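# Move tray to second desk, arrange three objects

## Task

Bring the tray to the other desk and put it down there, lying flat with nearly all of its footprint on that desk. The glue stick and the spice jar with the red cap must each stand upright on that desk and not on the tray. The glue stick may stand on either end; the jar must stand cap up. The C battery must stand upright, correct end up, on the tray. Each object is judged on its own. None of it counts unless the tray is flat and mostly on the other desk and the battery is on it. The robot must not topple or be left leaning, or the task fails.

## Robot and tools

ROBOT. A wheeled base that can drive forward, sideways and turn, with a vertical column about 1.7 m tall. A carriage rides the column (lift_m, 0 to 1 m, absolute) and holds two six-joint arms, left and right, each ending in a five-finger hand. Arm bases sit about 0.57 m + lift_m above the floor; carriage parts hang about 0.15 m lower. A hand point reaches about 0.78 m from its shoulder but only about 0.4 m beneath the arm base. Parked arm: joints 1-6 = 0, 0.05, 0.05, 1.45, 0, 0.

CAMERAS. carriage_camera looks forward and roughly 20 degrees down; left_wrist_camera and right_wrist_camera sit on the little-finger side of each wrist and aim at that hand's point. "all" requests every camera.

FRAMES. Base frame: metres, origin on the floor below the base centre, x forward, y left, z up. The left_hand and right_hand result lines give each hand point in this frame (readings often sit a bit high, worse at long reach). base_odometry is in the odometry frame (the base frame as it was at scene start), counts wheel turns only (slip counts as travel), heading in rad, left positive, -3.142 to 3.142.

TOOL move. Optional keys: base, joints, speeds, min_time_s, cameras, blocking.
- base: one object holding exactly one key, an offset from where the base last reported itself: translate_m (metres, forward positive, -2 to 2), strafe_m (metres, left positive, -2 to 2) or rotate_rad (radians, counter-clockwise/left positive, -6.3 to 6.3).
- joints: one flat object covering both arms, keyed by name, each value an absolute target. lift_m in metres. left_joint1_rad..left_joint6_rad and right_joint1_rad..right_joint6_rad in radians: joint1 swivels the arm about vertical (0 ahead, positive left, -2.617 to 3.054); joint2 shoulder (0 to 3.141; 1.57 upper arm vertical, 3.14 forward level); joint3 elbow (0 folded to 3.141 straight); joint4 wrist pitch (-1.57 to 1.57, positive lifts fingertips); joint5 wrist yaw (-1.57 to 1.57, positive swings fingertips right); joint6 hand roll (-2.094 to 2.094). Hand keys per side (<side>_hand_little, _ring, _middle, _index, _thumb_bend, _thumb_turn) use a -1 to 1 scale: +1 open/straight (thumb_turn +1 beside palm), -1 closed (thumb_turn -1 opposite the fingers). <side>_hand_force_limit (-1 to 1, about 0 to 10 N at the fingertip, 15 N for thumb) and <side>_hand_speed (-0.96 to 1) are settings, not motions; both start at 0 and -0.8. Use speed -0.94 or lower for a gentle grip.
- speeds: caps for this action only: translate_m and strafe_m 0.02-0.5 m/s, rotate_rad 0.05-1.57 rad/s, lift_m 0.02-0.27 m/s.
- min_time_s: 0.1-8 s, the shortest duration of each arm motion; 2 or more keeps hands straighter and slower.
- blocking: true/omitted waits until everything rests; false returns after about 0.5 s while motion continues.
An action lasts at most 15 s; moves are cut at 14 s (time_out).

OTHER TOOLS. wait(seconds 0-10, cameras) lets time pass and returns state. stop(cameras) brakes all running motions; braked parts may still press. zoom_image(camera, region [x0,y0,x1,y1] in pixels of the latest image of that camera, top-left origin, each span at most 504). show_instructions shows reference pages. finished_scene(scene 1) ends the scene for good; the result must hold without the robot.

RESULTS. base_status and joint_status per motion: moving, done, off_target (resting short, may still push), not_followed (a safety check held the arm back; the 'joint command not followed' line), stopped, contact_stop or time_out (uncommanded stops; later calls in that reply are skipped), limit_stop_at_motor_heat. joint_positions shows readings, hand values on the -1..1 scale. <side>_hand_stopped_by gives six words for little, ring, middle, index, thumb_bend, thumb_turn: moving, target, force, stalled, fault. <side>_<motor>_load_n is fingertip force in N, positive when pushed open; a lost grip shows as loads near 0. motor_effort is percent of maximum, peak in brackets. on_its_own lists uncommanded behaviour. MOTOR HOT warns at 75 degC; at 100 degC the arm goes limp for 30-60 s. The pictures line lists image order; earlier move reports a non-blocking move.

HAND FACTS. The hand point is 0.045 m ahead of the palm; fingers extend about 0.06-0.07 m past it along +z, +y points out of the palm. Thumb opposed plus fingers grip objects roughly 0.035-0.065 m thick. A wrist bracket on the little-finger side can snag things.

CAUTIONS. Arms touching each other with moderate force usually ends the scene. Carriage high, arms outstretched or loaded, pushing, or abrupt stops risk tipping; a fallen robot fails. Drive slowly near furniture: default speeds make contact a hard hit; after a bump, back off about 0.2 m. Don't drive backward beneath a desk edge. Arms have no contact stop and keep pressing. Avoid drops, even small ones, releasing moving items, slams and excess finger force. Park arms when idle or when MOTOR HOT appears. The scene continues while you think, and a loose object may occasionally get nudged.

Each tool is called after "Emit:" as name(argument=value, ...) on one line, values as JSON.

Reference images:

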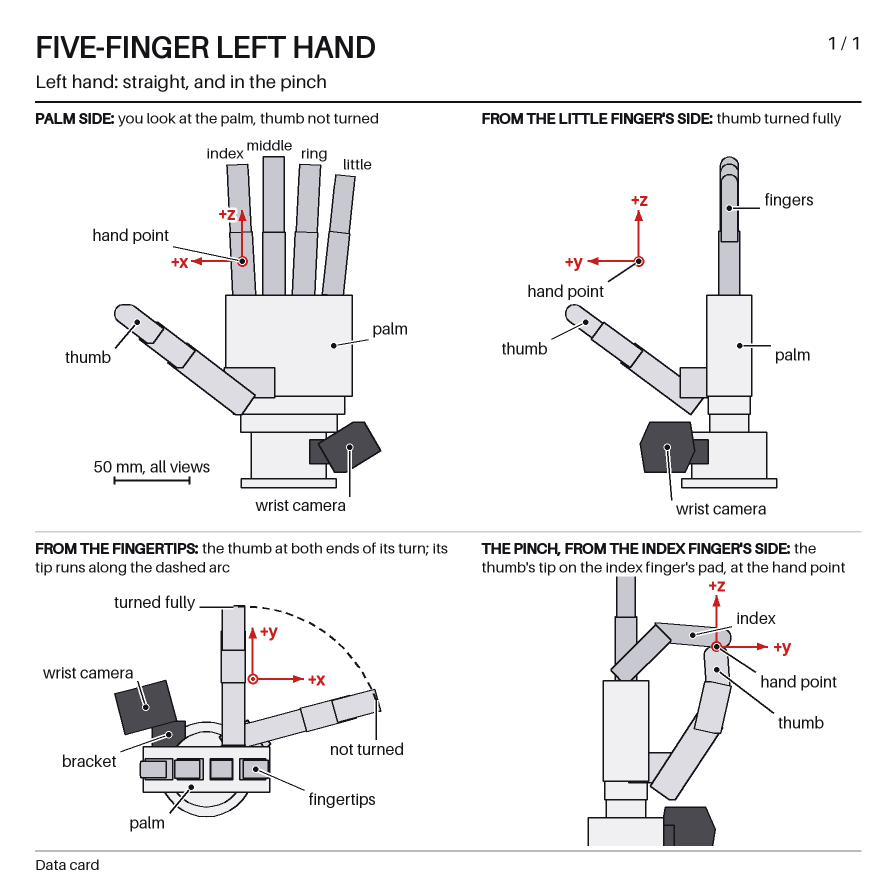

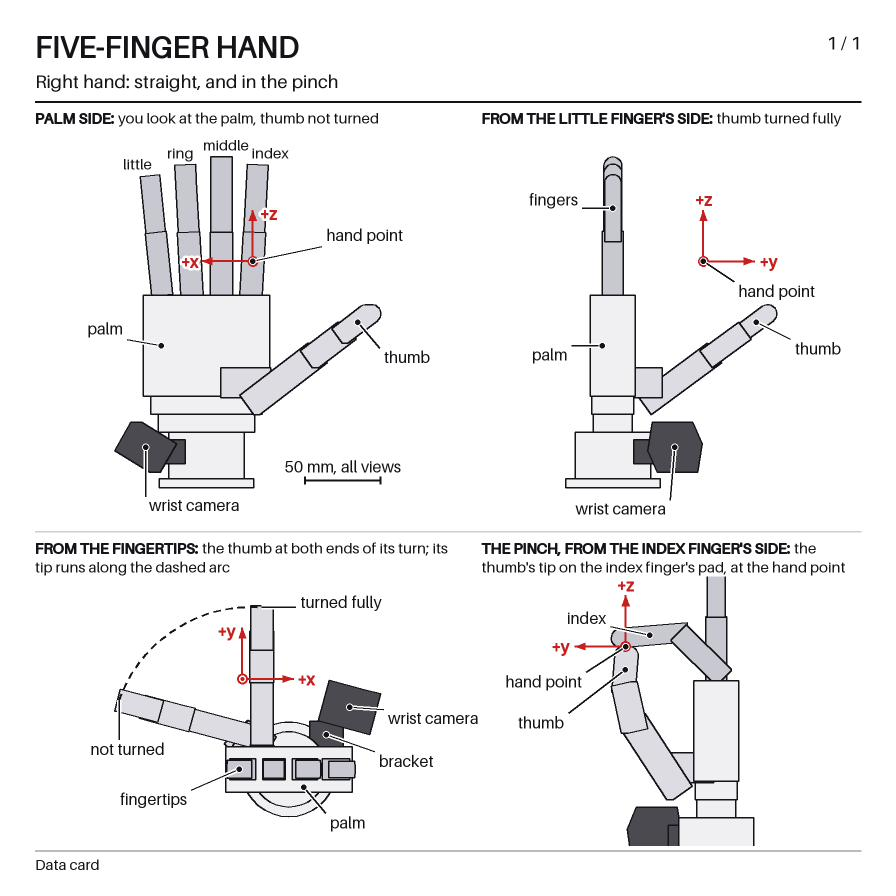

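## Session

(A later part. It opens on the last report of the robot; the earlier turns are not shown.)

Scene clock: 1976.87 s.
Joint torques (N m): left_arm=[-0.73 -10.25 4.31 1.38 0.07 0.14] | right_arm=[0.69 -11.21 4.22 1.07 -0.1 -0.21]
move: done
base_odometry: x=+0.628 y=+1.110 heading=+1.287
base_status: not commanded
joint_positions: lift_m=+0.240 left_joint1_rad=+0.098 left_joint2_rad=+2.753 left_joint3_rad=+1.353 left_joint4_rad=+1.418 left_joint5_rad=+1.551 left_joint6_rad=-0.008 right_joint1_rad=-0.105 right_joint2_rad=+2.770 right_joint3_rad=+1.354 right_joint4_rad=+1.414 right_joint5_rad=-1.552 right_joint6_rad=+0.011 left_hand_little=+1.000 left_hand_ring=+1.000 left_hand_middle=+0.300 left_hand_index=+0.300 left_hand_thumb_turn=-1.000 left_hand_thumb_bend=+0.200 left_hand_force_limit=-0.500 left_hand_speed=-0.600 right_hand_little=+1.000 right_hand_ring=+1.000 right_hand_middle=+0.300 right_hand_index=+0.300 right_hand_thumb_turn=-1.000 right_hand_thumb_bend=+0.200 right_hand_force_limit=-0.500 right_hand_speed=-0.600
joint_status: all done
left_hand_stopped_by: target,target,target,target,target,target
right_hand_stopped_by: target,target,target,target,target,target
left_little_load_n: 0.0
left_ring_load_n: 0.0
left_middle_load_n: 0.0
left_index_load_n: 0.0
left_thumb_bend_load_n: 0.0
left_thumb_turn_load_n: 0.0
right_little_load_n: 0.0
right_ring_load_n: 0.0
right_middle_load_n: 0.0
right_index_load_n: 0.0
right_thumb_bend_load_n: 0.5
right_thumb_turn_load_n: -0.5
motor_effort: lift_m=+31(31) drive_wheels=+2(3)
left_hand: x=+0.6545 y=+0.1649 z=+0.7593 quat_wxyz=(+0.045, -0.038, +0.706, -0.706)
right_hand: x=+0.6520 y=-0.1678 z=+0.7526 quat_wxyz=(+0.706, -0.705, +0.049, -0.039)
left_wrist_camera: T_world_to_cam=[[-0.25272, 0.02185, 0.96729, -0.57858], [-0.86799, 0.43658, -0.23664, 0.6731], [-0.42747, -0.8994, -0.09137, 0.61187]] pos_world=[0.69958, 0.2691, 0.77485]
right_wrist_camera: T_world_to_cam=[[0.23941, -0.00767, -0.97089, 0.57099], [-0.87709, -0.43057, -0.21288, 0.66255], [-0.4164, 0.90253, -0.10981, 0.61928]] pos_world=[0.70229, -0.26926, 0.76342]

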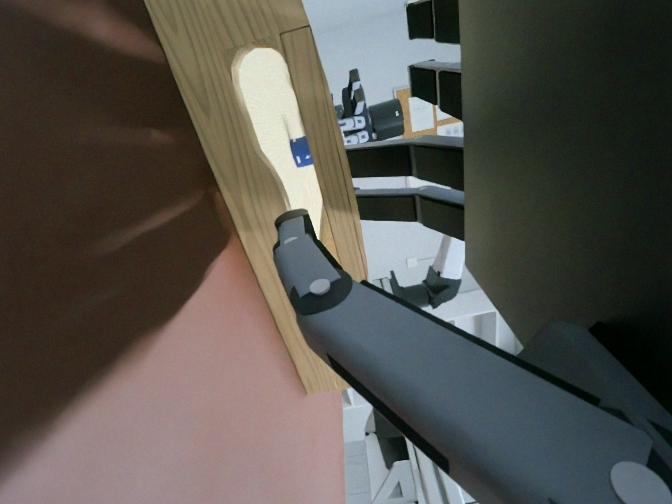

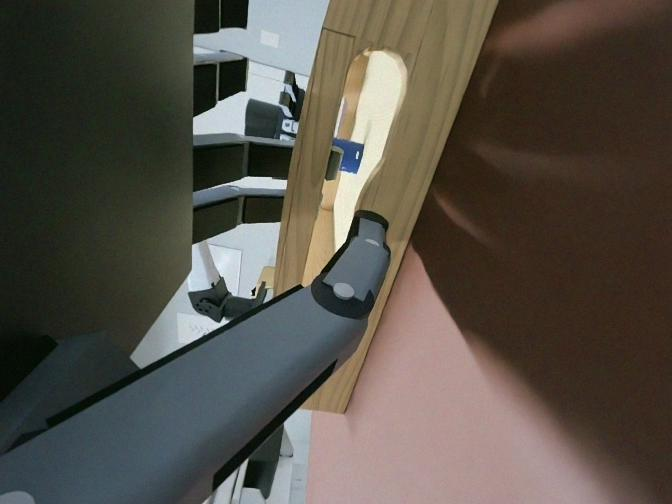

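Emit:
move(joints={"lift_m": 0.245}, speeds={"lift_m": 0.03})

Emit:
move(joints={"left_hand_thumb_bend": 0.0, "right_hand_thumb_bend": 0.0, "left_hand_force_limit": -0.7, "right_hand_force_limit": -0.7, "left_hand_speed": -0.9, "right_hand_speed": -0.9}, cameras=["left_wrist_camera", "right_wrist_camera"])

Scene clock: 2018.23 s.
Joint torques (N m): left_arm=[-0.72 -10.11 4.04 1.33 0.04 0.14] | right_arm=[0.51 -11.14 4.3 1.08 -0.1 -0.21]
move: done
base_odometry: x=+0.628 y=+1.110 heading=+1.287
base_status: not commanded
joint_positions: lift_m=+0.245 left_joint1_rad=+0.098 left_joint2_rad=+2.753 left_joint3_rad=+1.354 left_joint4_rad=+1.419 left_joint5_rad=+1.551 left_joint6_rad=-0.008 right_joint1_rad=-0.103 right_joint2_rad=+2.770 right_joint3_rad=+1.354 right_joint4_rad=+1.415 right_joint5_rad=-1.552 right_joint6_rad=+0.010 left_hand_little=+1.000 left_hand_ring=+1.000 left_hand_middle=+0.300 left_hand_index=+0.300 left_hand_thumb_turn=-1.000 left_hand_thumb_bend=+0.200 left_hand_force_limit=-0.500 left_hand_speed=-0.600 right_hand_little=+1.000 right_hand_ring=+1.000 right_hand_middle=+0.300 right_hand_index=+0.300 right_hand_thumb_turn=-1.000 right_hand_thumb_bend=+0.200 right_hand_force_limit=-0.500 right_hand_speed=-0.600
joint_status: all done
left_hand_stopped_by: target,target,target,target,target,target
right_hand_stopped_by: target,target,target,target,target,target
left_little_load_n: 0.0
left_ring_load_n: 0.0
left_middle_load_n: 0.0
left_index_load_n: 0.0
left_thumb_bend_load_n: 0.0
left_thumb_turn_load_n: 0.0
right_little_load_n: 0.0
right_ring_load_n: 0.0
right_middle_load_n: 0.0
right_index_load_n: 0.0
right_thumb_bend_load_n: 0.0
right_thumb_turn_load_n: 0.0
motor_effort: lift_m=+41(47) drive_wheels=+2(3)
left_hand: x=+0.6547 y=+0.1649 z=+0.7637 quat_wxyz=(+0.045, -0.037, +0.706, -0.706)
right_hand: x=+0.6519 y=-0.1670 z=+0.7569 quat_wxyz=(+0.706, -0.706, +0.047, -0.039)
pictures: none

Scene clock: 2020.10 s.
Joint torques (N m): left_arm=[-0.75 -10.24 4.14 1.39 0.07 0.14] | right_arm=[0.1 -11.23 4.3 1.06 -0.1 -0.18]
move: off_target
base_odometry: x=+0.628 y=+1.110 heading=+1.287
base_status: not commanded
joint_positions: lift_m=+0.245 left_joint1_rad=+0.098 left_joint2_rad=+2.753 left_joint3_rad=+1.354 left_joint4_rad=+1.419 left_joint5_rad=+1.551 left_joint6_rad=-0.008 right_joint1_rad=-0.099 right_joint2_rad=+2.770 right_joint3_rad=+1.354 right_joint4_rad=+1.415 right_joint5_rad=-1.552 right_joint6_rad=+0.010 left_hand_little=+1.000 left_hand_ring=+1.000 left_hand_middle=+0.300 left_hand_index=+0.300 left_hand_thumb_turn=-1.000 left_hand_thumb_bend=+0.000 left_hand_force_limit=-0.700 left_hand_speed=-0.900 right_hand_little=+1.000 right_hand_ring=+1.000 right_hand_middle=+0.300 right_hand_index=+0.300 right_hand_thumb_turn=-1.000 right_hand_thumb_bend=+0.029 right_hand_force_limit=-0.700 right_hand_speed=-0.900
joint_status: right_hand_thumb_bend off_target (ended at +0.029, target +0.000); the others done
left_hand_stopped_by: target,target,target,target,target,target
right_hand_stopped_by: target,target,target,target,force,target
left_little_load_n: 0.0
left_ring_load_n: 0.0
left_middle_load_n: 0.0
left_index_load_n: 0.0
left_thumb_bend_load_n: 0.0
left_thumb_turn_load_n: 0.0
right_little_load_n: 0.0
right_ring_load_n: 0.0
right_middle_load_n: 0.0
right_index_load_n: 0.0
right_thumb_bend_load_n: 2.5
right_thumb_turn_load_n: 0.5
motor_effort: lift_m=+41(41) drive_wheels=+2(4)
left_hand: x=+0.6547 y=+0.1649 z=+0.7637 quat_wxyz=(+0.045, -0.037, +0.706, -0.706)
right_hand: x=+0.6513 y=-0.1652 z=+0.7569 quat_wxyz=(+0.706, -0.706, +0.046, -0.038)
left_wrist_camera: T_world_to_cam=[[-0.25423, 0.0217, 0.9669, -0.58146], [-0.86763, 0.43658, -0.23793, 0.67519], [-0.42729, -0.89941, -0.09216, 0.61291]] pos_world=[0.69988, 0.2691, 0.77935]
right_wrist_camera: T_world_to_cam=[[0.24197, -0.00656, -0.97026, 0.57335], [-0.87392, -0.43594, -0.21499, 0.66261], [-0.42156, 0.89995, -0.11122, 0.6211]] pos_world=[0.70217, -0.26634, 0.76783]

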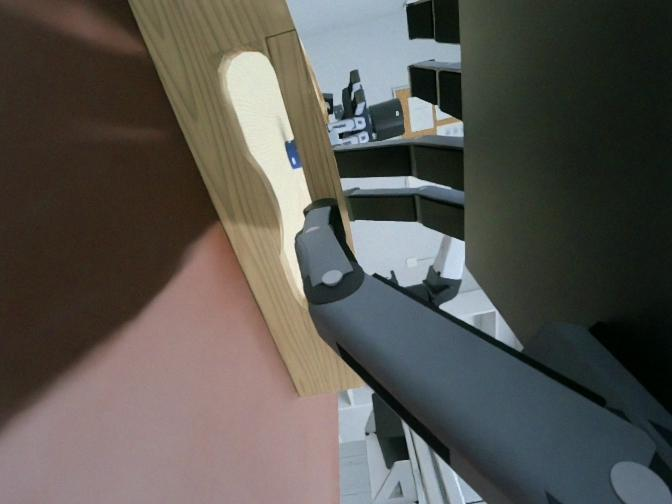

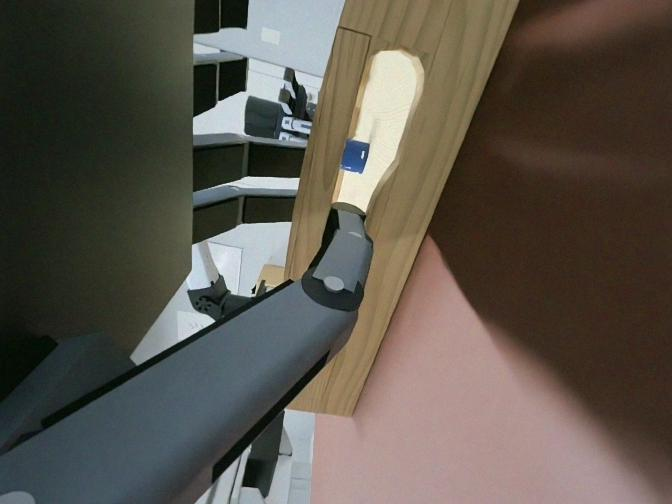

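Emit:
move(joints={"left_hand_index": -0.35, "left_hand_middle": -0.35, "right_hand_index": -0.35, "right_hand_middle": -0.35, "left_hand_force_limit": -0.75, "right_hand_force_limit": -0.75, "left_hand_speed": -0.94, "right_hand_speed": -0.94}, cameras=["all"])

Scene clock: 2033.27 s.
Joint torques (N m): left_arm=[-0.73 -10.24 4.26 1.38 0.07 0.14] | right_arm=[0.13 -11.19 4.27 1.1 -0.11 -0.16]
move: off_target
base_odometry: x=+0.628 y=+1.110 heading=+1.287
base_status: not commanded
joint_positions: lift_m=+0.245 left_joint1_rad=+0.098 left_joint2_rad=+2.753 left_joint3_rad=+1.354 left_joint4_rad=+1.419 left_joint5_rad=+1.551 left_joint6_rad=-0.008 right_joint1_rad=-0.099 right_joint2_rad=+2.770 right_joint3_rad=+1.354 right_joint4_rad=+1.415 right_joint5_rad=-1.552 right_joint6_rad=+0.008 left_hand_little=+1.000 left_hand_ring=+1.000 left_hand_middle=-0.032 left_hand_index=-0.083 left_hand_thumb_turn=-1.000 left_hand_thumb_bend=+0.000 left_hand_force_limit=-0.750 left_hand_speed=-0.940 right_hand_little=+1.000 right_hand_ring=+1.000 right_hand_middle=-0.122 right_hand_index=-0.185 right_hand_thumb_turn=-1.000 right_hand_thumb_bend=+0.029 right_hand_force_limit=-0.750 right_hand_speed=-0.940
joint_status: left_hand_middle off_target (ended at -0.032, target -0.350); left_hand_index off_target (ended at -0.083, target -0.350); right_hand_middle off_target (ended at -0.122, target -0.350); right_hand_index off_target (ended at -0.185, target -0.350); the others done
left_hand_stopped_by: target,target,force,force,target,target
right_hand_stopped_by: target,target,force,force,force,target
left_little_load_n: 0.0
left_ring_load_n: -0.5
left_middle_load_n: 1.5
left_index_load_n: 1.5
left_thumb_bend_load_n: 0.5
left_thumb_turn_load_n: 0.0
right_little_load_n: 0.0
right_ring_load_n: 0.0
right_middle_load_n: 0.5
right_index_load_n: 1.5
right_thumb_bend_load_n: 2.5
right_thumb_turn_load_n: 0.0
motor_effort: lift_m=+41(41) drive_wheels=+0(3)
left_hand: x=+0.6547 y=+0.1649 z=+0.7637 quat_wxyz=(+0.046, -0.037, +0.706, -0.706)
right_hand: x=+0.6514 y=-0.1652 z=+0.7569 quat_wxyz=(+0.706, -0.706, +0.045, -0.039)
pictures: carriage_camera, left_wrist_camera, right_wrist_camera
carriage_camera: T_world_to_cam=[[0.0345, -0.99907, -0.02586, 0.03053], [-0.37281, 0.01115, -0.92784, 1.21213], [0.92727, 0.04165, -0.37208, 0.34961]] pos_world=[0.12666, 0.00243, 1.25554]
left_wrist_camera: T_world_to_cam=[[-0.25459, 0.02167, 0.96681, -0.58113], [-0.86753, 0.43662, -0.23823, 0.67534], [-0.42729, -0.89939, -0.09236, 0.61305]] pos_world=[0.69988, 0.2691, 0.77935]
right_wrist_camera: T_world_to_cam=[[0.2435, -0.0067, -0.96988, 0.57201], [-0.87358, -0.43596, -0.21631, 0.66345], [-0.42138, 0.89994, -0.11201, 0.62173]] pos_world=[0.70227, -0.26645, 0.76793]

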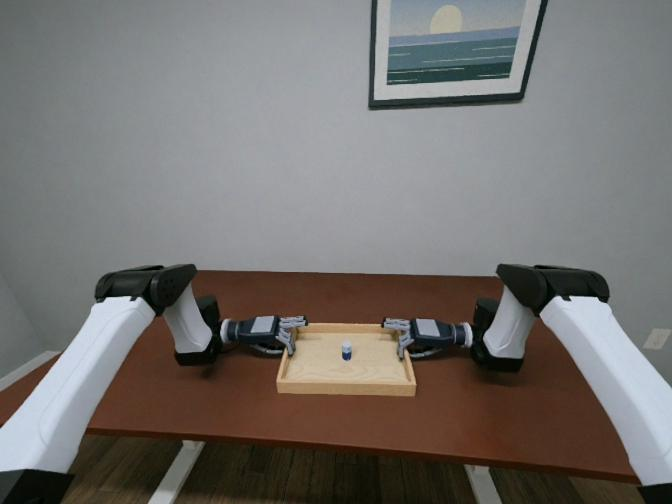

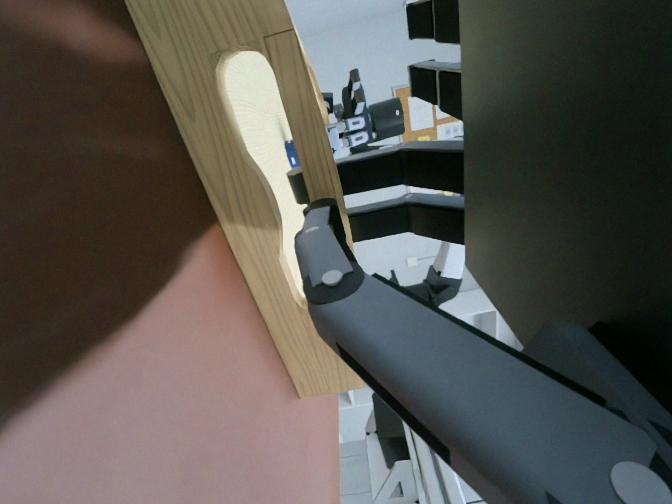

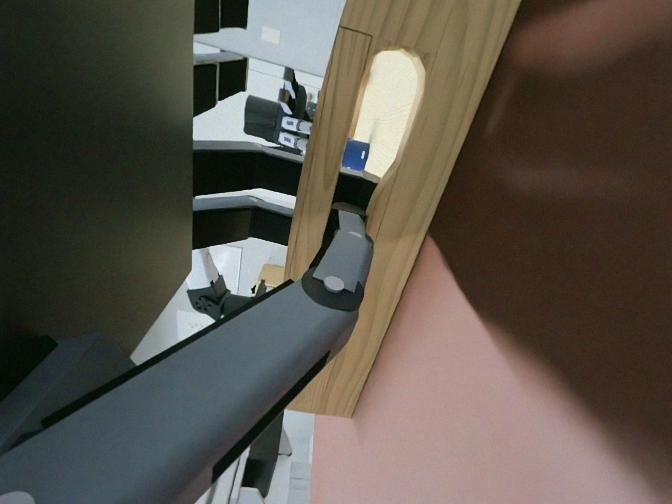

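Emit:
move(joints={"left_hand_thumb_bend": -0.4, "right_hand_thumb_bend": -0.35, "left_hand_force_limit": -0.6, "right_hand_force_limit": -0.6})

Emit:
move(joints={"left_hand_index": -0.5, "left_hand_middle": -0.5, "right_hand_index": -0.5, "right_hand_middle": -0.5, "left_hand_thumb_bend": -0.41, "right_hand_thumb_bend": -0.36, "left_hand_force_limit": -0.35, "right_hand_force_limit": -0.35}, cameras=["left_wrist_camera", "right_wrist_camera"])

Scene clock: 2048.30 s.
Joint torques (N m): left_arm=[-0.77 -10.28 4.22 1.38 0.07 0.13] | right_arm=[0.06 -11.23 4.23 1.05 -0.1 -0.19]
move: off_target
base_odometry: x=+0.628 y=+1.110 heading=+1.287
base_status: not commanded
joint_positions: lift_m=+0.245 left_joint1_rad=+0.098 left_joint2_rad=+2.753 left_joint3_rad=+1.354 left_joint4_rad=+1.419 left_joint5_rad=+1.551 left_joint6_rad=-0.008 right_joint1_rad=-0.099 right_joint2_rad=+2.770 right_joint3_rad=+1.354 right_joint4_rad=+1.415 right_joint5_rad=-1.552 right_joint6_rad=+0.008 left_hand_little=+1.000 left_hand_ring=+1.000 left_hand_middle=-0.032 left_hand_index=-0.083 left_hand_thumb_turn=-1.000 left_hand_thumb_bend=-0.015 left_hand_force_limit=-0.600 left_hand_speed=-0.940 right_hand_little=+1.000 right_hand_ring=+1.000 right_hand_middle=-0.122 right_hand_index=-0.185 right_hand_thumb_turn=-1.000 right_hand_thumb_bend=+0.025 right_hand_force_limit=-0.600 right_hand_speed=-0.940
joint_status: left_hand_thumb_bend off_target (ended at -0.015, target -0.400); right_hand_thumb_bend off_target (ended at +0.025, target -0.350); the others done
left_hand_stopped_by: target,target,force,force,force,target
right_hand_stopped_by: target,target,force,force,force,target
left_little_load_n: 0.0
left_ring_load_n: 0.0
left_middle_load_n: 1.5
left_index_load_n: 1.5
left_thumb_bend_load_n: 3.0
left_thumb_turn_load_n: 0.0
right_little_load_n: 0.0
right_ring_load_n: 0.0
right_middle_load_n: 0.5
right_index_load_n: 1.0
right_thumb_bend_load_n: 3.0
right_thumb_turn_load_n: 0.0
motor_effort: lift_m=+41(41) drive_wheels=+2(4)
left_hand: x=+0.6547 y=+0.1649 z=+0.7637 quat_wxyz=(+0.046, -0.037, +0.706, -0.706)
right_hand: x=+0.6514 y=-0.1652 z=+0.7569 quat_wxyz=(+0.706, -0.706, +0.045, -0.039)
pictures: none

Scene clock: 2049.13 s.
Joint torques (N m): left_arm=[-0.73 -10.26 4.26 1.4 0.07 0.14] | right_arm=[-0.24 -11.06 4.23 1.09 -0.09 -0.14]
move: off_target
base_odometry: x=+0.628 y=+1.110 heading=+1.287
base_status: not commanded
joint_positions: lift_m=+0.245 left_joint1_rad=+0.098 left_joint2_rad=+2.753 left_joint3_rad=+1.354 left_joint4_rad=+1.419 left_joint5_rad=+1.551 left_joint6_rad=-0.008 right_joint1_rad=-0.096 right_joint2_rad=+2.770 right_joint3_rad=+1.354 right_joint4_rad=+1.415 right_joint5_rad=-1.552 right_joint6_rad=+0.006 left_hand_little=+1.000 left_hand_ring=+1.000 left_hand_middle=-0.048 left_hand_index=-0.099 left_hand_thumb_turn=-1.000 left_hand_thumb_bend=-0.025 left_hand_force_limit=-0.350 left_hand_speed=-0.940 right_hand_little=+1.000 right_hand_ring=+1.000 right_hand_middle=-0.200 right_hand_index=-0.245 right_hand_thumb_turn=-1.000 right_hand_thumb_bend=+0.016 right_hand_force_limit=-0.350 right_hand_speed=-0.940
joint_status: left_hand_middle off_target (ended at -0.048, target -0.500); left_hand_index off_target (ended at -0.099, target -0.500); left_hand_thumb_bend off_target (ended at -0.025, target -0.410); right_hand_middle off_target (ended at -0.200, target -0.500); right_hand_index off_target (ended at -0.245, target -0.500); right_hand_thumb_bend off_target (ended at +0.016, target -0.360); the others done
left_hand_stopped_by: target,target,force,force,force,target
right_hand_stopped_by: target,target,force,force,force,target
left_little_load_n: -0.5
left_ring_load_n: 0.0
left_middle_load_n: 3.5
left_index_load_n: 3.5
left_thumb_bend_load_n: 5.0
left_thumb_turn_load_n: 0.0
right_little_load_n: 0.0
right_ring_load_n: 0.0
right_middle_load_n: 3.5
right_index_load_n: 3.5
right_thumb_bend_load_n: 5.0
right_thumb_turn_load_n: 0.0
motor_effort: lift_m=+41(41) drive_wheels=+1(3)
left_hand: x=+0.6547 y=+0.1649 z=+0.7637 quat_wxyz=(+0.046, -0.037, +0.706, -0.706)
right_hand: x=+0.6510 y=-0.1639 z=+0.7568 quat_wxyz=(+0.706, -0.706, +0.043, -0.038)
left_wrist_camera: T_world_to_cam=[[-0.25459, 0.02167, 0.96681, -0.58113], [-0.86753, 0.43662, -0.23823, 0.67534], [-0.42729, -0.89939, -0.09236, 0.61305]] pos_world=[0.69988, 0.2691, 0.77935]
right_wrist_camera: T_world_to_cam=[[0.2453, -0.0062, -0.96943, 0.57058], [-0.87185, -0.43867, -0.21781, 0.66323], [-0.42391, 0.89863, -0.11301, 0.62252]] pos_world=[0.70217, -0.26494, 0.76794]

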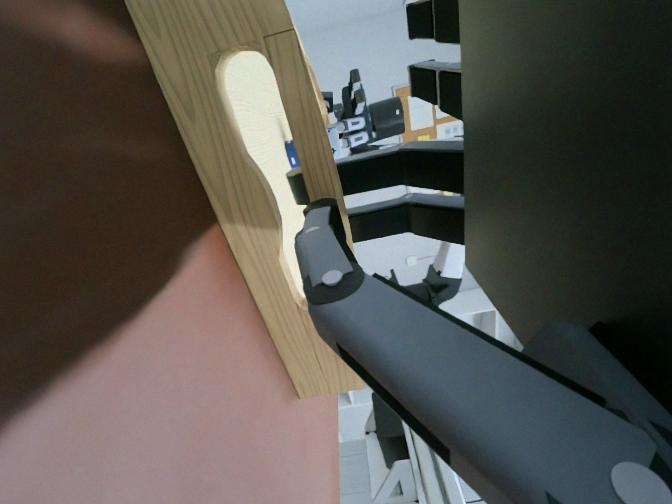

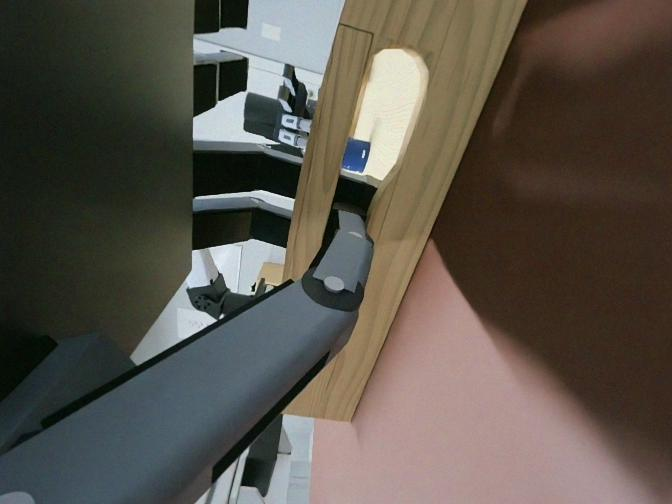

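Emit:
move(joints={"left_hand_index": -0.6, "left_hand_middle": -0.6, "right_hand_index": -0.6, "right_hand_middle": -0.6, "left_hand_thumb_bend": -0.42, "right_hand_thumb_bend": -0.37, "left_hand_force_limit": -0.1, "right_hand_force_limit": -0.1})

Emit:
move(joints={"lift_m": 0.26}, speeds={"lift_m": 0.02}, cameras=["all"])

Scene clock: 2059.40 s.
Joint torques (N m): left_arm=[-0.75 -10.24 4.23 1.37 0.07 0.15] | right_arm=[-0.35 -11.17 4.19 1.08 -0.11 -0.11]
move: off_target
base_odometry: x=+0.628 y=+1.110 heading=+1.287
base_status: not commanded
joint_positions: lift_m=+0.245 left_joint1_rad=+0.098 left_joint2_rad=+2.753 left_joint3_rad=+1.354 left_joint4_rad=+1.419 left_joint5_rad=+1.551 left_joint6_rad=-0.008 right_joint1_rad=-0.095 right_joint2_rad=+2.770 right_joint3_rad=+1.354 right_joint4_rad=+1.415 right_joint5_rad=-1.552 right_joint6_rad=+0.006 left_hand_little=+1.000 left_hand_ring=+1.000 left_hand_middle=-0.052 left_hand_index=-0.108 left_hand_thumb_turn=-1.000 left_hand_thumb_bend=-0.033 left_hand_force_limit=-0.100 left_hand_speed=-0.940 right_hand_little=+1.000 right_hand_ring=+1.000 right_hand_middle=-0.210 right_hand_index=-0.255 right_hand_thumb_turn=-1.000 right_hand_thumb_bend=+0.003 right_hand_force_limit=-0.100 right_hand_speed=-0.940
joint_status: left_hand_middle off_target (ended at -0.052, target -0.600); left_hand_index off_target (ended at -0.108, target -0.600); left_hand_thumb_bend off_target (ended at -0.033, target -0.420); right_hand_middle off_target (ended at -0.210, target -0.600); right_hand_index off_target (ended at -0.255, target -0.600); right_hand_thumb_bend off_target (ended at +0.003, target -0.370); the others done
left_hand_stopped_by: target,target,force,force,force,target
right_hand_stopped_by: target,target,force,force,force,target
left_little_load_n: 0.0
left_ring_load_n: 0.0
left_middle_load_n: 4.0
left_index_load_n: 5.0
left_thumb_bend_load_n: 7.0
left_thumb_turn_load_n: 0.0
right_little_load_n: 0.0
right_ring_load_n: 0.0
right_middle_load_n: 3.5
right_index_load_n: 5.0
right_thumb_bend_load_n: 7.0
right_thumb_turn_load_n: 0.0
motor_effort: lift_m=+41(41) drive_wheels=+2(3)
left_hand: x=+0.6547 y=+0.1649 z=+0.7637 quat_wxyz=(+0.046, -0.037, +0.706, -0.706)
right_hand: x=+0.6509 y=-0.1636 z=+0.7568 quat_wxyz=(+0.706, -0.706, +0.043, -0.038)
pictures: none

Scene clock: 2060.43 s.
Joint torques (N m): left_arm=[-0.57 -10.39 4.3 1.45 0.06 0.08] | right_arm=[-0.24 -11.15 4.31 1.13 -0.12 -0.12]
move: done
base_odometry: x=+0.628 y=+1.110 heading=+1.287
base_status: not commanded
joint_positions: lift_m=+0.260 left_joint1_rad=+0.096 left_joint2_rad=+2.754 left_joint3_rad=+1.354 left_joint4_rad=+1.413 left_joint5_rad=+1.553 left_joint6_rad=-0.006 right_joint1_rad=-0.095 right_joint2_rad=+2.771 right_joint3_rad=+1.354 right_joint4_rad=+1.410 right_joint5_rad=-1.552 right_joint6_rad=+0.005 left_hand_little=+1.000 left_hand_ring=+1.000 left_hand_middle=-0.052 left_hand_index=-0.108 left_hand_thumb_turn=-1.000 left_hand_thumb_bend=-0.033 left_hand_force_limit=-0.100 left_hand_speed=-0.940 right_hand_little=+1.000 right_hand_ring=+1.000 right_hand_middle=-0.210 right_hand_index=-0.255 right_hand_thumb_turn=-1.000 right_hand_thumb_bend=+0.003 right_hand_force_limit=-0.100 right_hand_speed=-0.940
joint_status: all done
left_hand_stopped_by: target,target,force,force,force,target
right_hand_stopped_by: target,target,force,force,force,target
left_little_load_n: 0.0
left_ring_load_n: 0.0
left_middle_load_n: 3.0
left_index_load_n: 5.0
left_thumb_bend_load_n: 7.5
left_thumb_turn_load_n: 0.5
right_little_load_n: 0.0
right_ring_load_n: -0.5
right_middle_load_n: 1.5
right_index_load_n: 5.5
right_thumb_bend_load_n: 6.5
right_thumb_turn_load_n: 0.0
motor_effort: lift_m=+42(46) drive_wheels=+1(4)
left_hand: x=+0.6537 y=+0.1641 z=+0.7779 quat_wxyz=(+0.043, -0.038, +0.706, -0.706)
right_hand: x=+0.6504 y=-0.1636 z=+0.7711 quat_wxyz=(+0.706, -0.706, +0.045, -0.036)
pictures: carriage_camera, left_wrist_camera, right_wrist_camera
carriage_camera: T_world_to_cam=[[0.0345, -0.99907, -0.02586, 0.03092], [-0.37281, 0.01115, -0.92784, 1.22605], [0.92727, 0.04165, -0.37208, 0.35519]] pos_world=[0.12666, 0.00243, 1.27054]
left_wrist_camera: T_world_to_cam=[[-0.25008, 0.02287, 0.96796, -0.59908], [-0.86714, 0.43945, -0.23442, 0.67451], [-0.43073, -0.89797, -0.09007, 0.6134]] pos_world=[0.69929, 0.2681, 0.79325]
right_wrist_camera: T_world_to_cam=[[0.24095, -0.0055, -0.97052, 0.58833], [-0.87231, -0.4396, -0.21408, 0.66325], [-0.42546, 0.89818, -0.11072, 0.62274]] pos_world=[0.70175, -0.26453, 0.78192]

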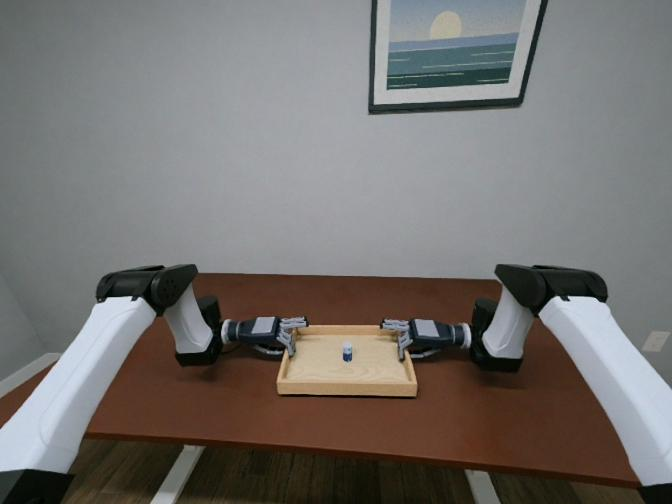

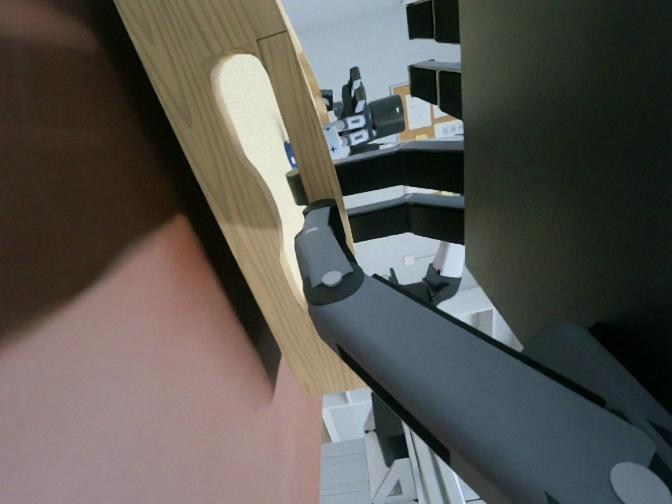

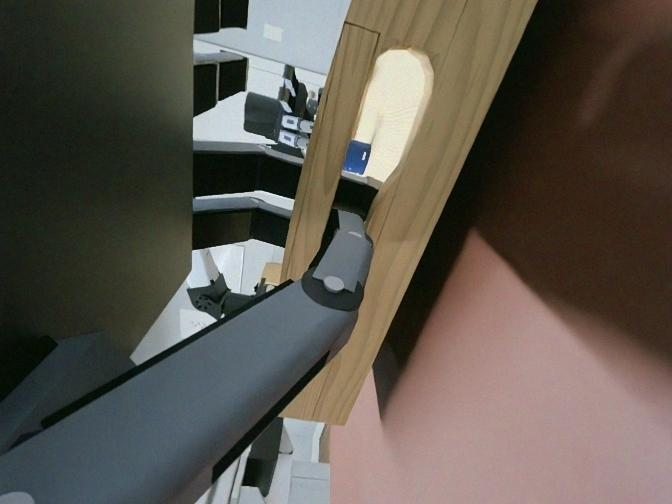

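Emit:
move(joints={"lift_m": 0.32}, speeds={"lift_m": 0.03}, cameras=["carriage_camera"])

Emit:
move(base={"translate_m": -1.1}, speeds={"translate_m": 0.15}, cameras=["carriage_camera"])

Scene clock: 2073.53 s.
Joint torques (N m): left_arm=[-0.58 -10.5 4.27 1.45 0.05 0.1] | right_arm=[-0.28 -11.36 4.29 1.14 -0.1 -0.13]
move: done
base_odometry: x=+0.628 y=+1.110 heading=+1.287
base_status: not commanded
joint_positions: lift_m=+0.320 left_joint1_rad=+0.096 left_joint2_rad=+2.756 left_joint3_rad=+1.354 left_joint4_rad=+1.412 left_joint5_rad=+1.554 left_joint6_rad=-0.005 right_joint1_rad=-0.095 right_joint2_rad=+2.773 right_joint3_rad=+1.354 right_joint4_rad=+1.408 right_joint5_rad=-1.552 right_joint6_rad=+0.005 left_hand_little=+1.000 left_hand_ring=+1.000 left_hand_middle=-0.052 left_hand_index=-0.108 left_hand_thumb_turn=-1.000 left_hand_thumb_bend=-0.033 left_hand_force_limit=-0.100 left_hand_speed=-0.940 right_hand_little=+1.000 right_hand_ring=+1.000 right_hand_middle=-0.210 right_hand_index=-0.255 right_hand_thumb_turn=-1.000 right_hand_thumb_bend=+0.003 right_hand_force_limit=-0.100 right_hand_speed=-0.940
joint_status: all done
left_hand_stopped_by: target,target,force,force,force,target
right_hand_stopped_by: target,target,force,force,force,target
left_little_load_n: 0.0
left_ring_load_n: 0.0
left_middle_load_n: 3.0
left_index_load_n: 5.0
left_thumb_bend_load_n: 7.5
left_thumb_turn_load_n: 1.0
right_little_load_n: 0.0
right_ring_load_n: 0.0
right_middle_load_n: 1.5
right_index_load_n: 5.5
right_thumb_bend_load_n: 6.5
right_thumb_turn_load_n: 0.0
motor_effort: lift_m=+42(47) drive_wheels=+3(4)
left_hand: x=+0.6530 y=+0.1640 z=+0.8369 quat_wxyz=(+0.041, -0.038, +0.706, -0.706)
right_hand: x=+0.6499 y=-0.1635 z=+0.8302 quat_wxyz=(+0.706, -0.706, +0.046, -0.035)
carriage_camera: T_world_to_cam=[[0.0345, -0.99907, -0.02586, 0.03247], [-0.37281, 0.01115, -0.92784, 1.28172], [0.92727, 0.04165, -0.37208, 0.37751]] pos_world=[0.12666, 0.00243, 1.33054]

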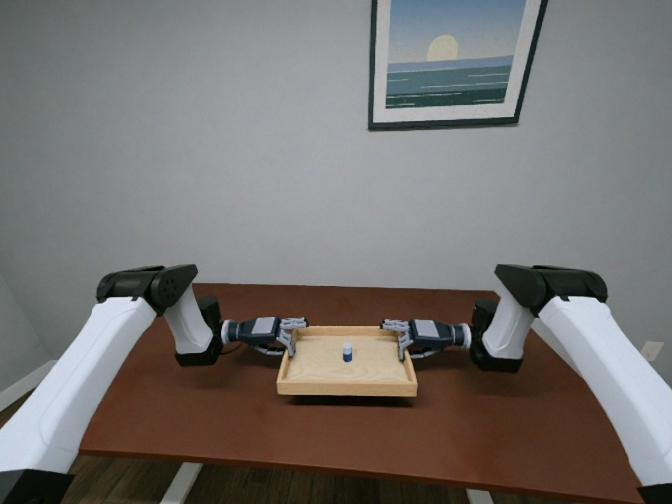

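Scene clock: 2081.77 s.
Joint torques (N m): left_arm=[-0.5 -10.56 4.27 1.49 0.05 0.11] | right_arm=[-0.23 -11.4 4.23 1.17 -0.11 -0.11]
move: done
base_odometry: x=+0.320 y=+0.054 heading=+1.287
base_status: done
joint_positions: lift_m=+0.320 left_joint1_rad=+0.095 left_joint2_rad=+2.756 left_joint3_rad=+1.354 left_joint4_rad=+1.411 left_joint5_rad=+1.554 left_joint6_rad=-0.005 right_joint1_rad=-0.095 right_joint2_rad=+2.773 right_joint3_rad=+1.354 right_joint4_rad=+1.407 right_joint5_rad=-1.552 right_joint6_rad=+0.005 left_hand_little=+1.000 left_hand_ring=+1.000 left_hand_middle=-0.052 left_hand_index=-0.108 left_hand_thumb_turn=-1.000 left_hand_thumb_bend=-0.033 left_hand_force_limit=-0.100 left_hand_speed=-0.940 right_hand_little=+1.000 right_hand_ring=+1.000 right_hand_middle=-0.210 right_hand_index=-0.255 right_hand_thumb_turn=-1.000 right_hand_thumb_bend=+0.003 right_hand_force_limit=-0.100 right_hand_speed=-0.940
joint_status: not commanded
left_hand_stopped_by: target,target,force,force,force,target
right_hand_stopped_by: target,target,force,force,force,target
left_little_load_n: 0.0
left_ring_load_n: 0.0
left_middle_load_n: 2.5
left_index_load_n: 5.5
left_thumb_bend_load_n: 7.5
left_thumb_turn_load_n: 1.0
right_little_load_n: 0.0
right_ring_load_n: 0.0
right_middle_load_n: 1.5
right_index_load_n: 5.5
right_thumb_bend_load_n: 6.0
right_thumb_turn_load_n: 0.0
motor_effort: lift_m=+42(42) drive_wheels=+0(9)
left_hand: x=+0.6529 y=+0.1637 z=+0.8369 quat_wxyz=(+0.041, -0.038, +0.706, -0.706)
right_hand: x=+0.6498 y=-0.1635 z=+0.8302 quat_wxyz=(+0.706, -0.706, +0.047, -0.034)
carriage_camera: T_world_to_cam=[[0.0345, -0.99907, -0.02586, 0.03247], [-0.37281, 0.01115, -0.92784, 1.28172], [0.92727, 0.04165, -0.37208, 0.37751]] pos_world=[0.12666, 0.00243, 1.33054]

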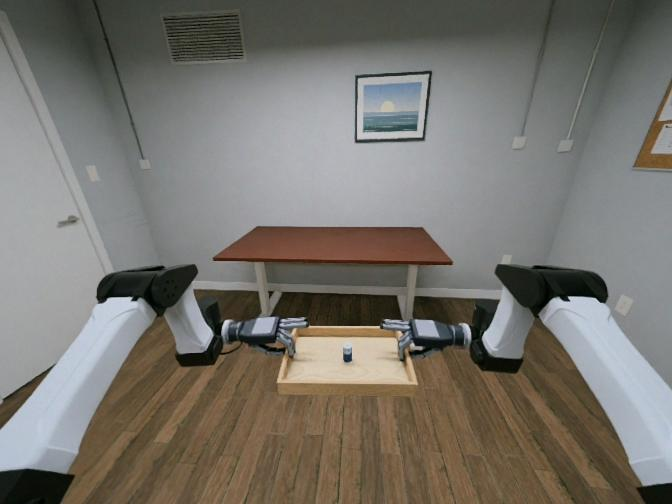

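Emit:
move(base={"rotate_rad": -3.222}, speeds={"rotate_rad": 0.35}, cameras=["carriage_camera"])

Scene clock: 2102.97 s.
Joint torques (N m): left_arm=[-0.09 -10.47 4.23 1.46 0.02 0.11] | right_arm=[-0.08 -11.56 4.31 1.15 -0.13 -0.11]
move: done
base_odometry: x=+0.320 y=+0.054 heading=-1.935
base_status: done
joint_positions: lift_m=+0.320 left_joint1_rad=+0.089 left_joint2_rad=+2.756 left_joint3_rad=+1.354 left_joint4_rad=+1.411 left_joint5_rad=+1.556 left_joint6_rad=-0.005 right_joint1_rad=-0.098 right_joint2_rad=+2.773 right_joint3_rad=+1.354 right_joint4_rad=+1.406 right_joint5_rad=-1.552 right_joint6_rad=+0.005 left_hand_little=+1.000 left_hand_ring=+1.000 left_hand_middle=-0.052 left_hand_index=-0.108 left_hand_thumb_turn=-1.000 left_hand_thumb_bend=-0.033 left_hand_force_limit=-0.100 left_hand_speed=-0.940 right_hand_little=+1.000 right_hand_ring=+1.000 right_hand_middle=-0.210 right_hand_index=-0.255 right_hand_thumb_turn=-1.000 right_hand_thumb_bend=+0.003 right_hand_force_limit=-0.100 right_hand_speed=-0.940
joint_status: not commanded
left_hand_stopped_by: target,target,force,force,force,target
right_hand_stopped_by: target,target,force,force,force,target
left_little_load_n: 0.0
left_ring_load_n: 0.0
left_middle_load_n: 1.5
left_index_load_n: 5.0
left_thumb_bend_load_n: 8.0
left_thumb_turn_load_n: 1.5
right_little_load_n: 0.0
right_ring_load_n: -0.5
right_middle_load_n: 1.0
right_index_load_n: 5.0
right_thumb_bend_load_n: 6.0
right_thumb_turn_load_n: 0.0
motor_effort: lift_m=+42(42) drive_wheels=+7(12)
left_hand: x=+0.6514 y=+0.1610 z=+0.8368 quat_wxyz=(+0.038, -0.035, +0.706, -0.706)
right_hand: x=+0.6501 y=-0.1645 z=+0.8302 quat_wxyz=(+0.706, -0.706, +0.047, -0.035)
carriage_camera: T_world_to_cam=[[0.0345, -0.99907, -0.02586, 0.03247], [-0.37281, 0.01115, -0.92784, 1.28172], [0.92727, 0.04165, -0.37208, 0.37751]] pos_world=[0.12666, 0.00243, 1.33054]

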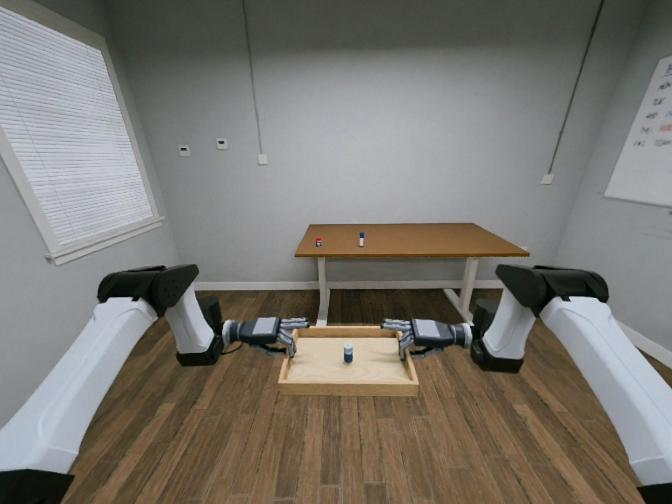

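Emit:
move(base={"strafe_m": -0.447}, speeds={"strafe_m": 0.12})

Emit:
move(base={"translate_m": 0.75}, speeds={"translate_m": 0.15}, cameras=["carriage_camera"])

Scene clock: 2120.83 s.
Joint torques (N m): left_arm=[-0.29 -10.62 4.21 1.48 0.02 0.1] | right_arm=[-0.36 -11.59 4.31 1.16 -0.14 -0.11]
move: done
base_odometry: x=-0.097 y=+0.214 heading=-1.936
base_status: done
joint_positions: lift_m=+0.320 left_joint1_rad=+0.091 left_joint2_rad=+2.756 left_joint3_rad=+1.354 left_joint4_rad=+1.410 left_joint5_rad=+1.556 left_joint6_rad=-0.005 right_joint1_rad=-0.095 right_joint2_rad=+2.773 right_joint3_rad=+1.354 right_joint4_rad=+1.406 right_joint5_rad=-1.552 right_joint6_rad=+0.005 left_hand_little=+1.000 left_hand_ring=+1.000 left_hand_middle=-0.052 left_hand_index=-0.108 left_hand_thumb_turn=-1.000 left_hand_thumb_bend=-0.033 left_hand_force_limit=-0.100 left_hand_speed=-0.940 right_hand_little=+1.000 right_hand_ring=+1.000 right_hand_middle=-0.210 right_hand_index=-0.255 right_hand_thumb_turn=-1.000 right_hand_thumb_bend=+0.003 right_hand_force_limit=-0.100 right_hand_speed=-0.940
joint_status: not commanded
left_hand_stopped_by: target,target,force,force,force,target
right_hand_stopped_by: target,target,force,force,force,target
left_little_load_n: 0.0
left_ring_load_n: 0.0
left_middle_load_n: 2.5
left_index_load_n: 5.0
left_thumb_bend_load_n: 7.5
left_thumb_turn_load_n: 1.0
right_little_load_n: 0.0
right_ring_load_n: -0.5
right_middle_load_n: 1.0
right_index_load_n: 5.0
right_thumb_bend_load_n: 6.5
right_thumb_turn_load_n: 0.0
motor_effort: lift_m=+42(42) drive_wheels=-7(13)
left_hand: x=+0.6518 y=+0.1621 z=+0.8368 quat_wxyz=(+0.039, -0.036, +0.706, -0.706)
right_hand: x=+0.6497 y=-0.1635 z=+0.8301 quat_wxyz=(+0.706, -0.706, +0.047, -0.034)
pictures: none

Scene clock: 2126.73 s.
Joint torques (N m): left_arm=[-0.16 -10.55 4.37 1.49 0.02 0.11] | right_arm=[-0.24 -11.48 4.25 1.16 -0.1 -0.13]
move: done
base_odometry: x=-0.366 y=-0.486 heading=-1.937
base_status: done
joint_positions: lift_m=+0.320 left_joint1_rad=+0.091 left_joint2_rad=+2.756 left_joint3_rad=+1.354 left_joint4_rad=+1.410 left_joint5_rad=+1.557 left_joint6_rad=-0.005 right_joint1_rad=-0.095 right_joint2_rad=+2.773 right_joint3_rad=+1.354 right_joint4_rad=+1.405 right_joint5_rad=-1.554 right_joint6_rad=+0.005 left_hand_little=+1.000 left_hand_ring=+1.000 left_hand_middle=-0.052 left_hand_index=-0.108 left_hand_thumb_turn=-1.000 left_hand_thumb_bend=-0.033 left_hand_force_limit=-0.100 left_hand_speed=-0.940 right_hand_little=+1.000 right_hand_ring=+1.000 right_hand_middle=-0.210 right_hand_index=-0.255 right_hand_thumb_turn=-1.000 right_hand_thumb_bend=+0.003 right_hand_force_limit=-0.100 right_hand_speed=-0.940
joint_status: not commanded
left_hand_stopped_by: target,target,force,force,force,target
right_hand_stopped_by: target,target,force,force,force,target
left_little_load_n: 0.0
left_ring_load_n: 0.0
left_middle_load_n: 2.0
left_index_load_n: 5.0
left_thumb_bend_load_n: 8.0
left_thumb_turn_load_n: 1.0
right_little_load_n: 0.0
right_ring_load_n: 0.0
right_middle_load_n: 0.5
right_index_load_n: 5.0
right_thumb_bend_load_n: 6.5
right_thumb_turn_load_n: 0.0
motor_effort: lift_m=+42(42) drive_wheels=-5(10)
left_hand: x=+0.6516 y=+0.1621 z=+0.8368 quat_wxyz=(+0.038, -0.036, +0.706, -0.706)
right_hand: x=+0.6494 y=-0.1635 z=+0.8301 quat_wxyz=(+0.706, -0.706, +0.046, -0.033)
carriage_camera: T_world_to_cam=[[0.0345, -0.99907, -0.02586, 0.03247], [-0.37281, 0.01115, -0.92784, 1.28172], [0.92727, 0.04165, -0.37208, 0.37751]] pos_world=[0.12666, 0.00243, 1.33054]

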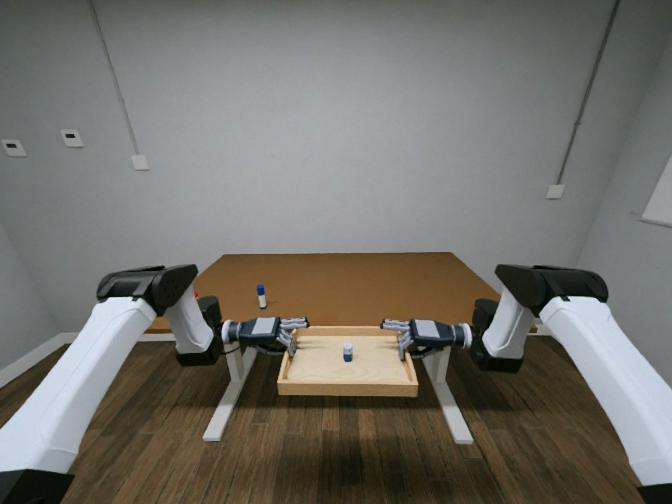

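Emit:
move(base={"strafe_m": -0.15}, speeds={"strafe_m": 0.1}, cameras=["carriage_camera"])

Scene clock: 2158.60 s.
Joint torques (N m): left_arm=[-0.31 -10.62 4.11 1.48 0.01 0.11] | right_arm=[-0.25 -11.45 4.23 1.16 -0.12 -0.14]
move: done
base_odometry: x=-0.506 y=-0.433 heading=-1.937
base_status: done
joint_positions: lift_m=+0.320 left_joint1_rad=+0.091 left_joint2_rad=+2.756 left_joint3_rad=+1.354 left_joint4_rad=+1.410 left_joint5_rad=+1.558 left_joint6_rad=-0.005 right_joint1_rad=-0.095 right_joint2_rad=+2.773 right_joint3_rad=+1.354 right_joint4_rad=+1.405 right_joint5_rad=-1.554 right_joint6_rad=+0.005 left_hand_little=+1.000 left_hand_ring=+1.000 left_hand_middle=-0.052 left_hand_index=-0.108 left_hand_thumb_turn=-1.000 left_hand_thumb_bend=-0.033 left_hand_force_limit=-0.100 left_hand_speed=-0.940 right_hand_little=+1.000 right_hand_ring=+1.000 right_hand_middle=-0.210 right_hand_index=-0.255 right_hand_thumb_turn=-1.000 right_hand_thumb_bend=+0.003 right_hand_force_limit=-0.100 right_hand_speed=-0.940
joint_status: not commanded
left_hand_stopped_by: target,target,force,force,force,target
right_hand_stopped_by: target,target,force,force,force,target
left_little_load_n: 0.0
left_ring_load_n: 0.0
left_middle_load_n: 2.0
left_index_load_n: 5.5
left_thumb_bend_load_n: 7.5
left_thumb_turn_load_n: 1.5
right_little_load_n: -0.5
right_ring_load_n: 0.0
right_middle_load_n: 1.0
right_index_load_n: 5.5
right_thumb_bend_load_n: 6.5
right_thumb_turn_load_n: 0.0
motor_effort: lift_m=+42(42) drive_wheels=-1(11)
left_hand: x=+0.6515 y=+0.1621 z=+0.8368 quat_wxyz=(+0.038, -0.036, +0.706, -0.706)
right_hand: x=+0.6493 y=-0.1634 z=+0.8301 quat_wxyz=(+0.706, -0.706, +0.046, -0.033)
carriage_camera: T_world_to_cam=[[0.0345, -0.99907, -0.02586, 0.03247], [-0.37281, 0.01115, -0.92784, 1.28172], [0.92727, 0.04165, -0.37208, 0.37751]] pos_world=[0.12666, 0.00243, 1.33054]

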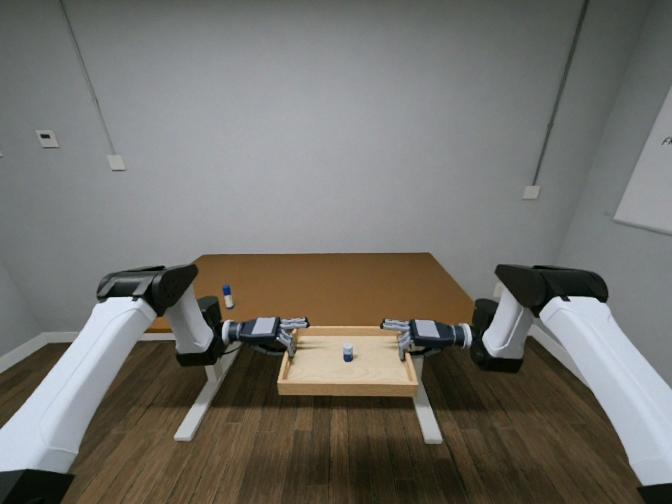

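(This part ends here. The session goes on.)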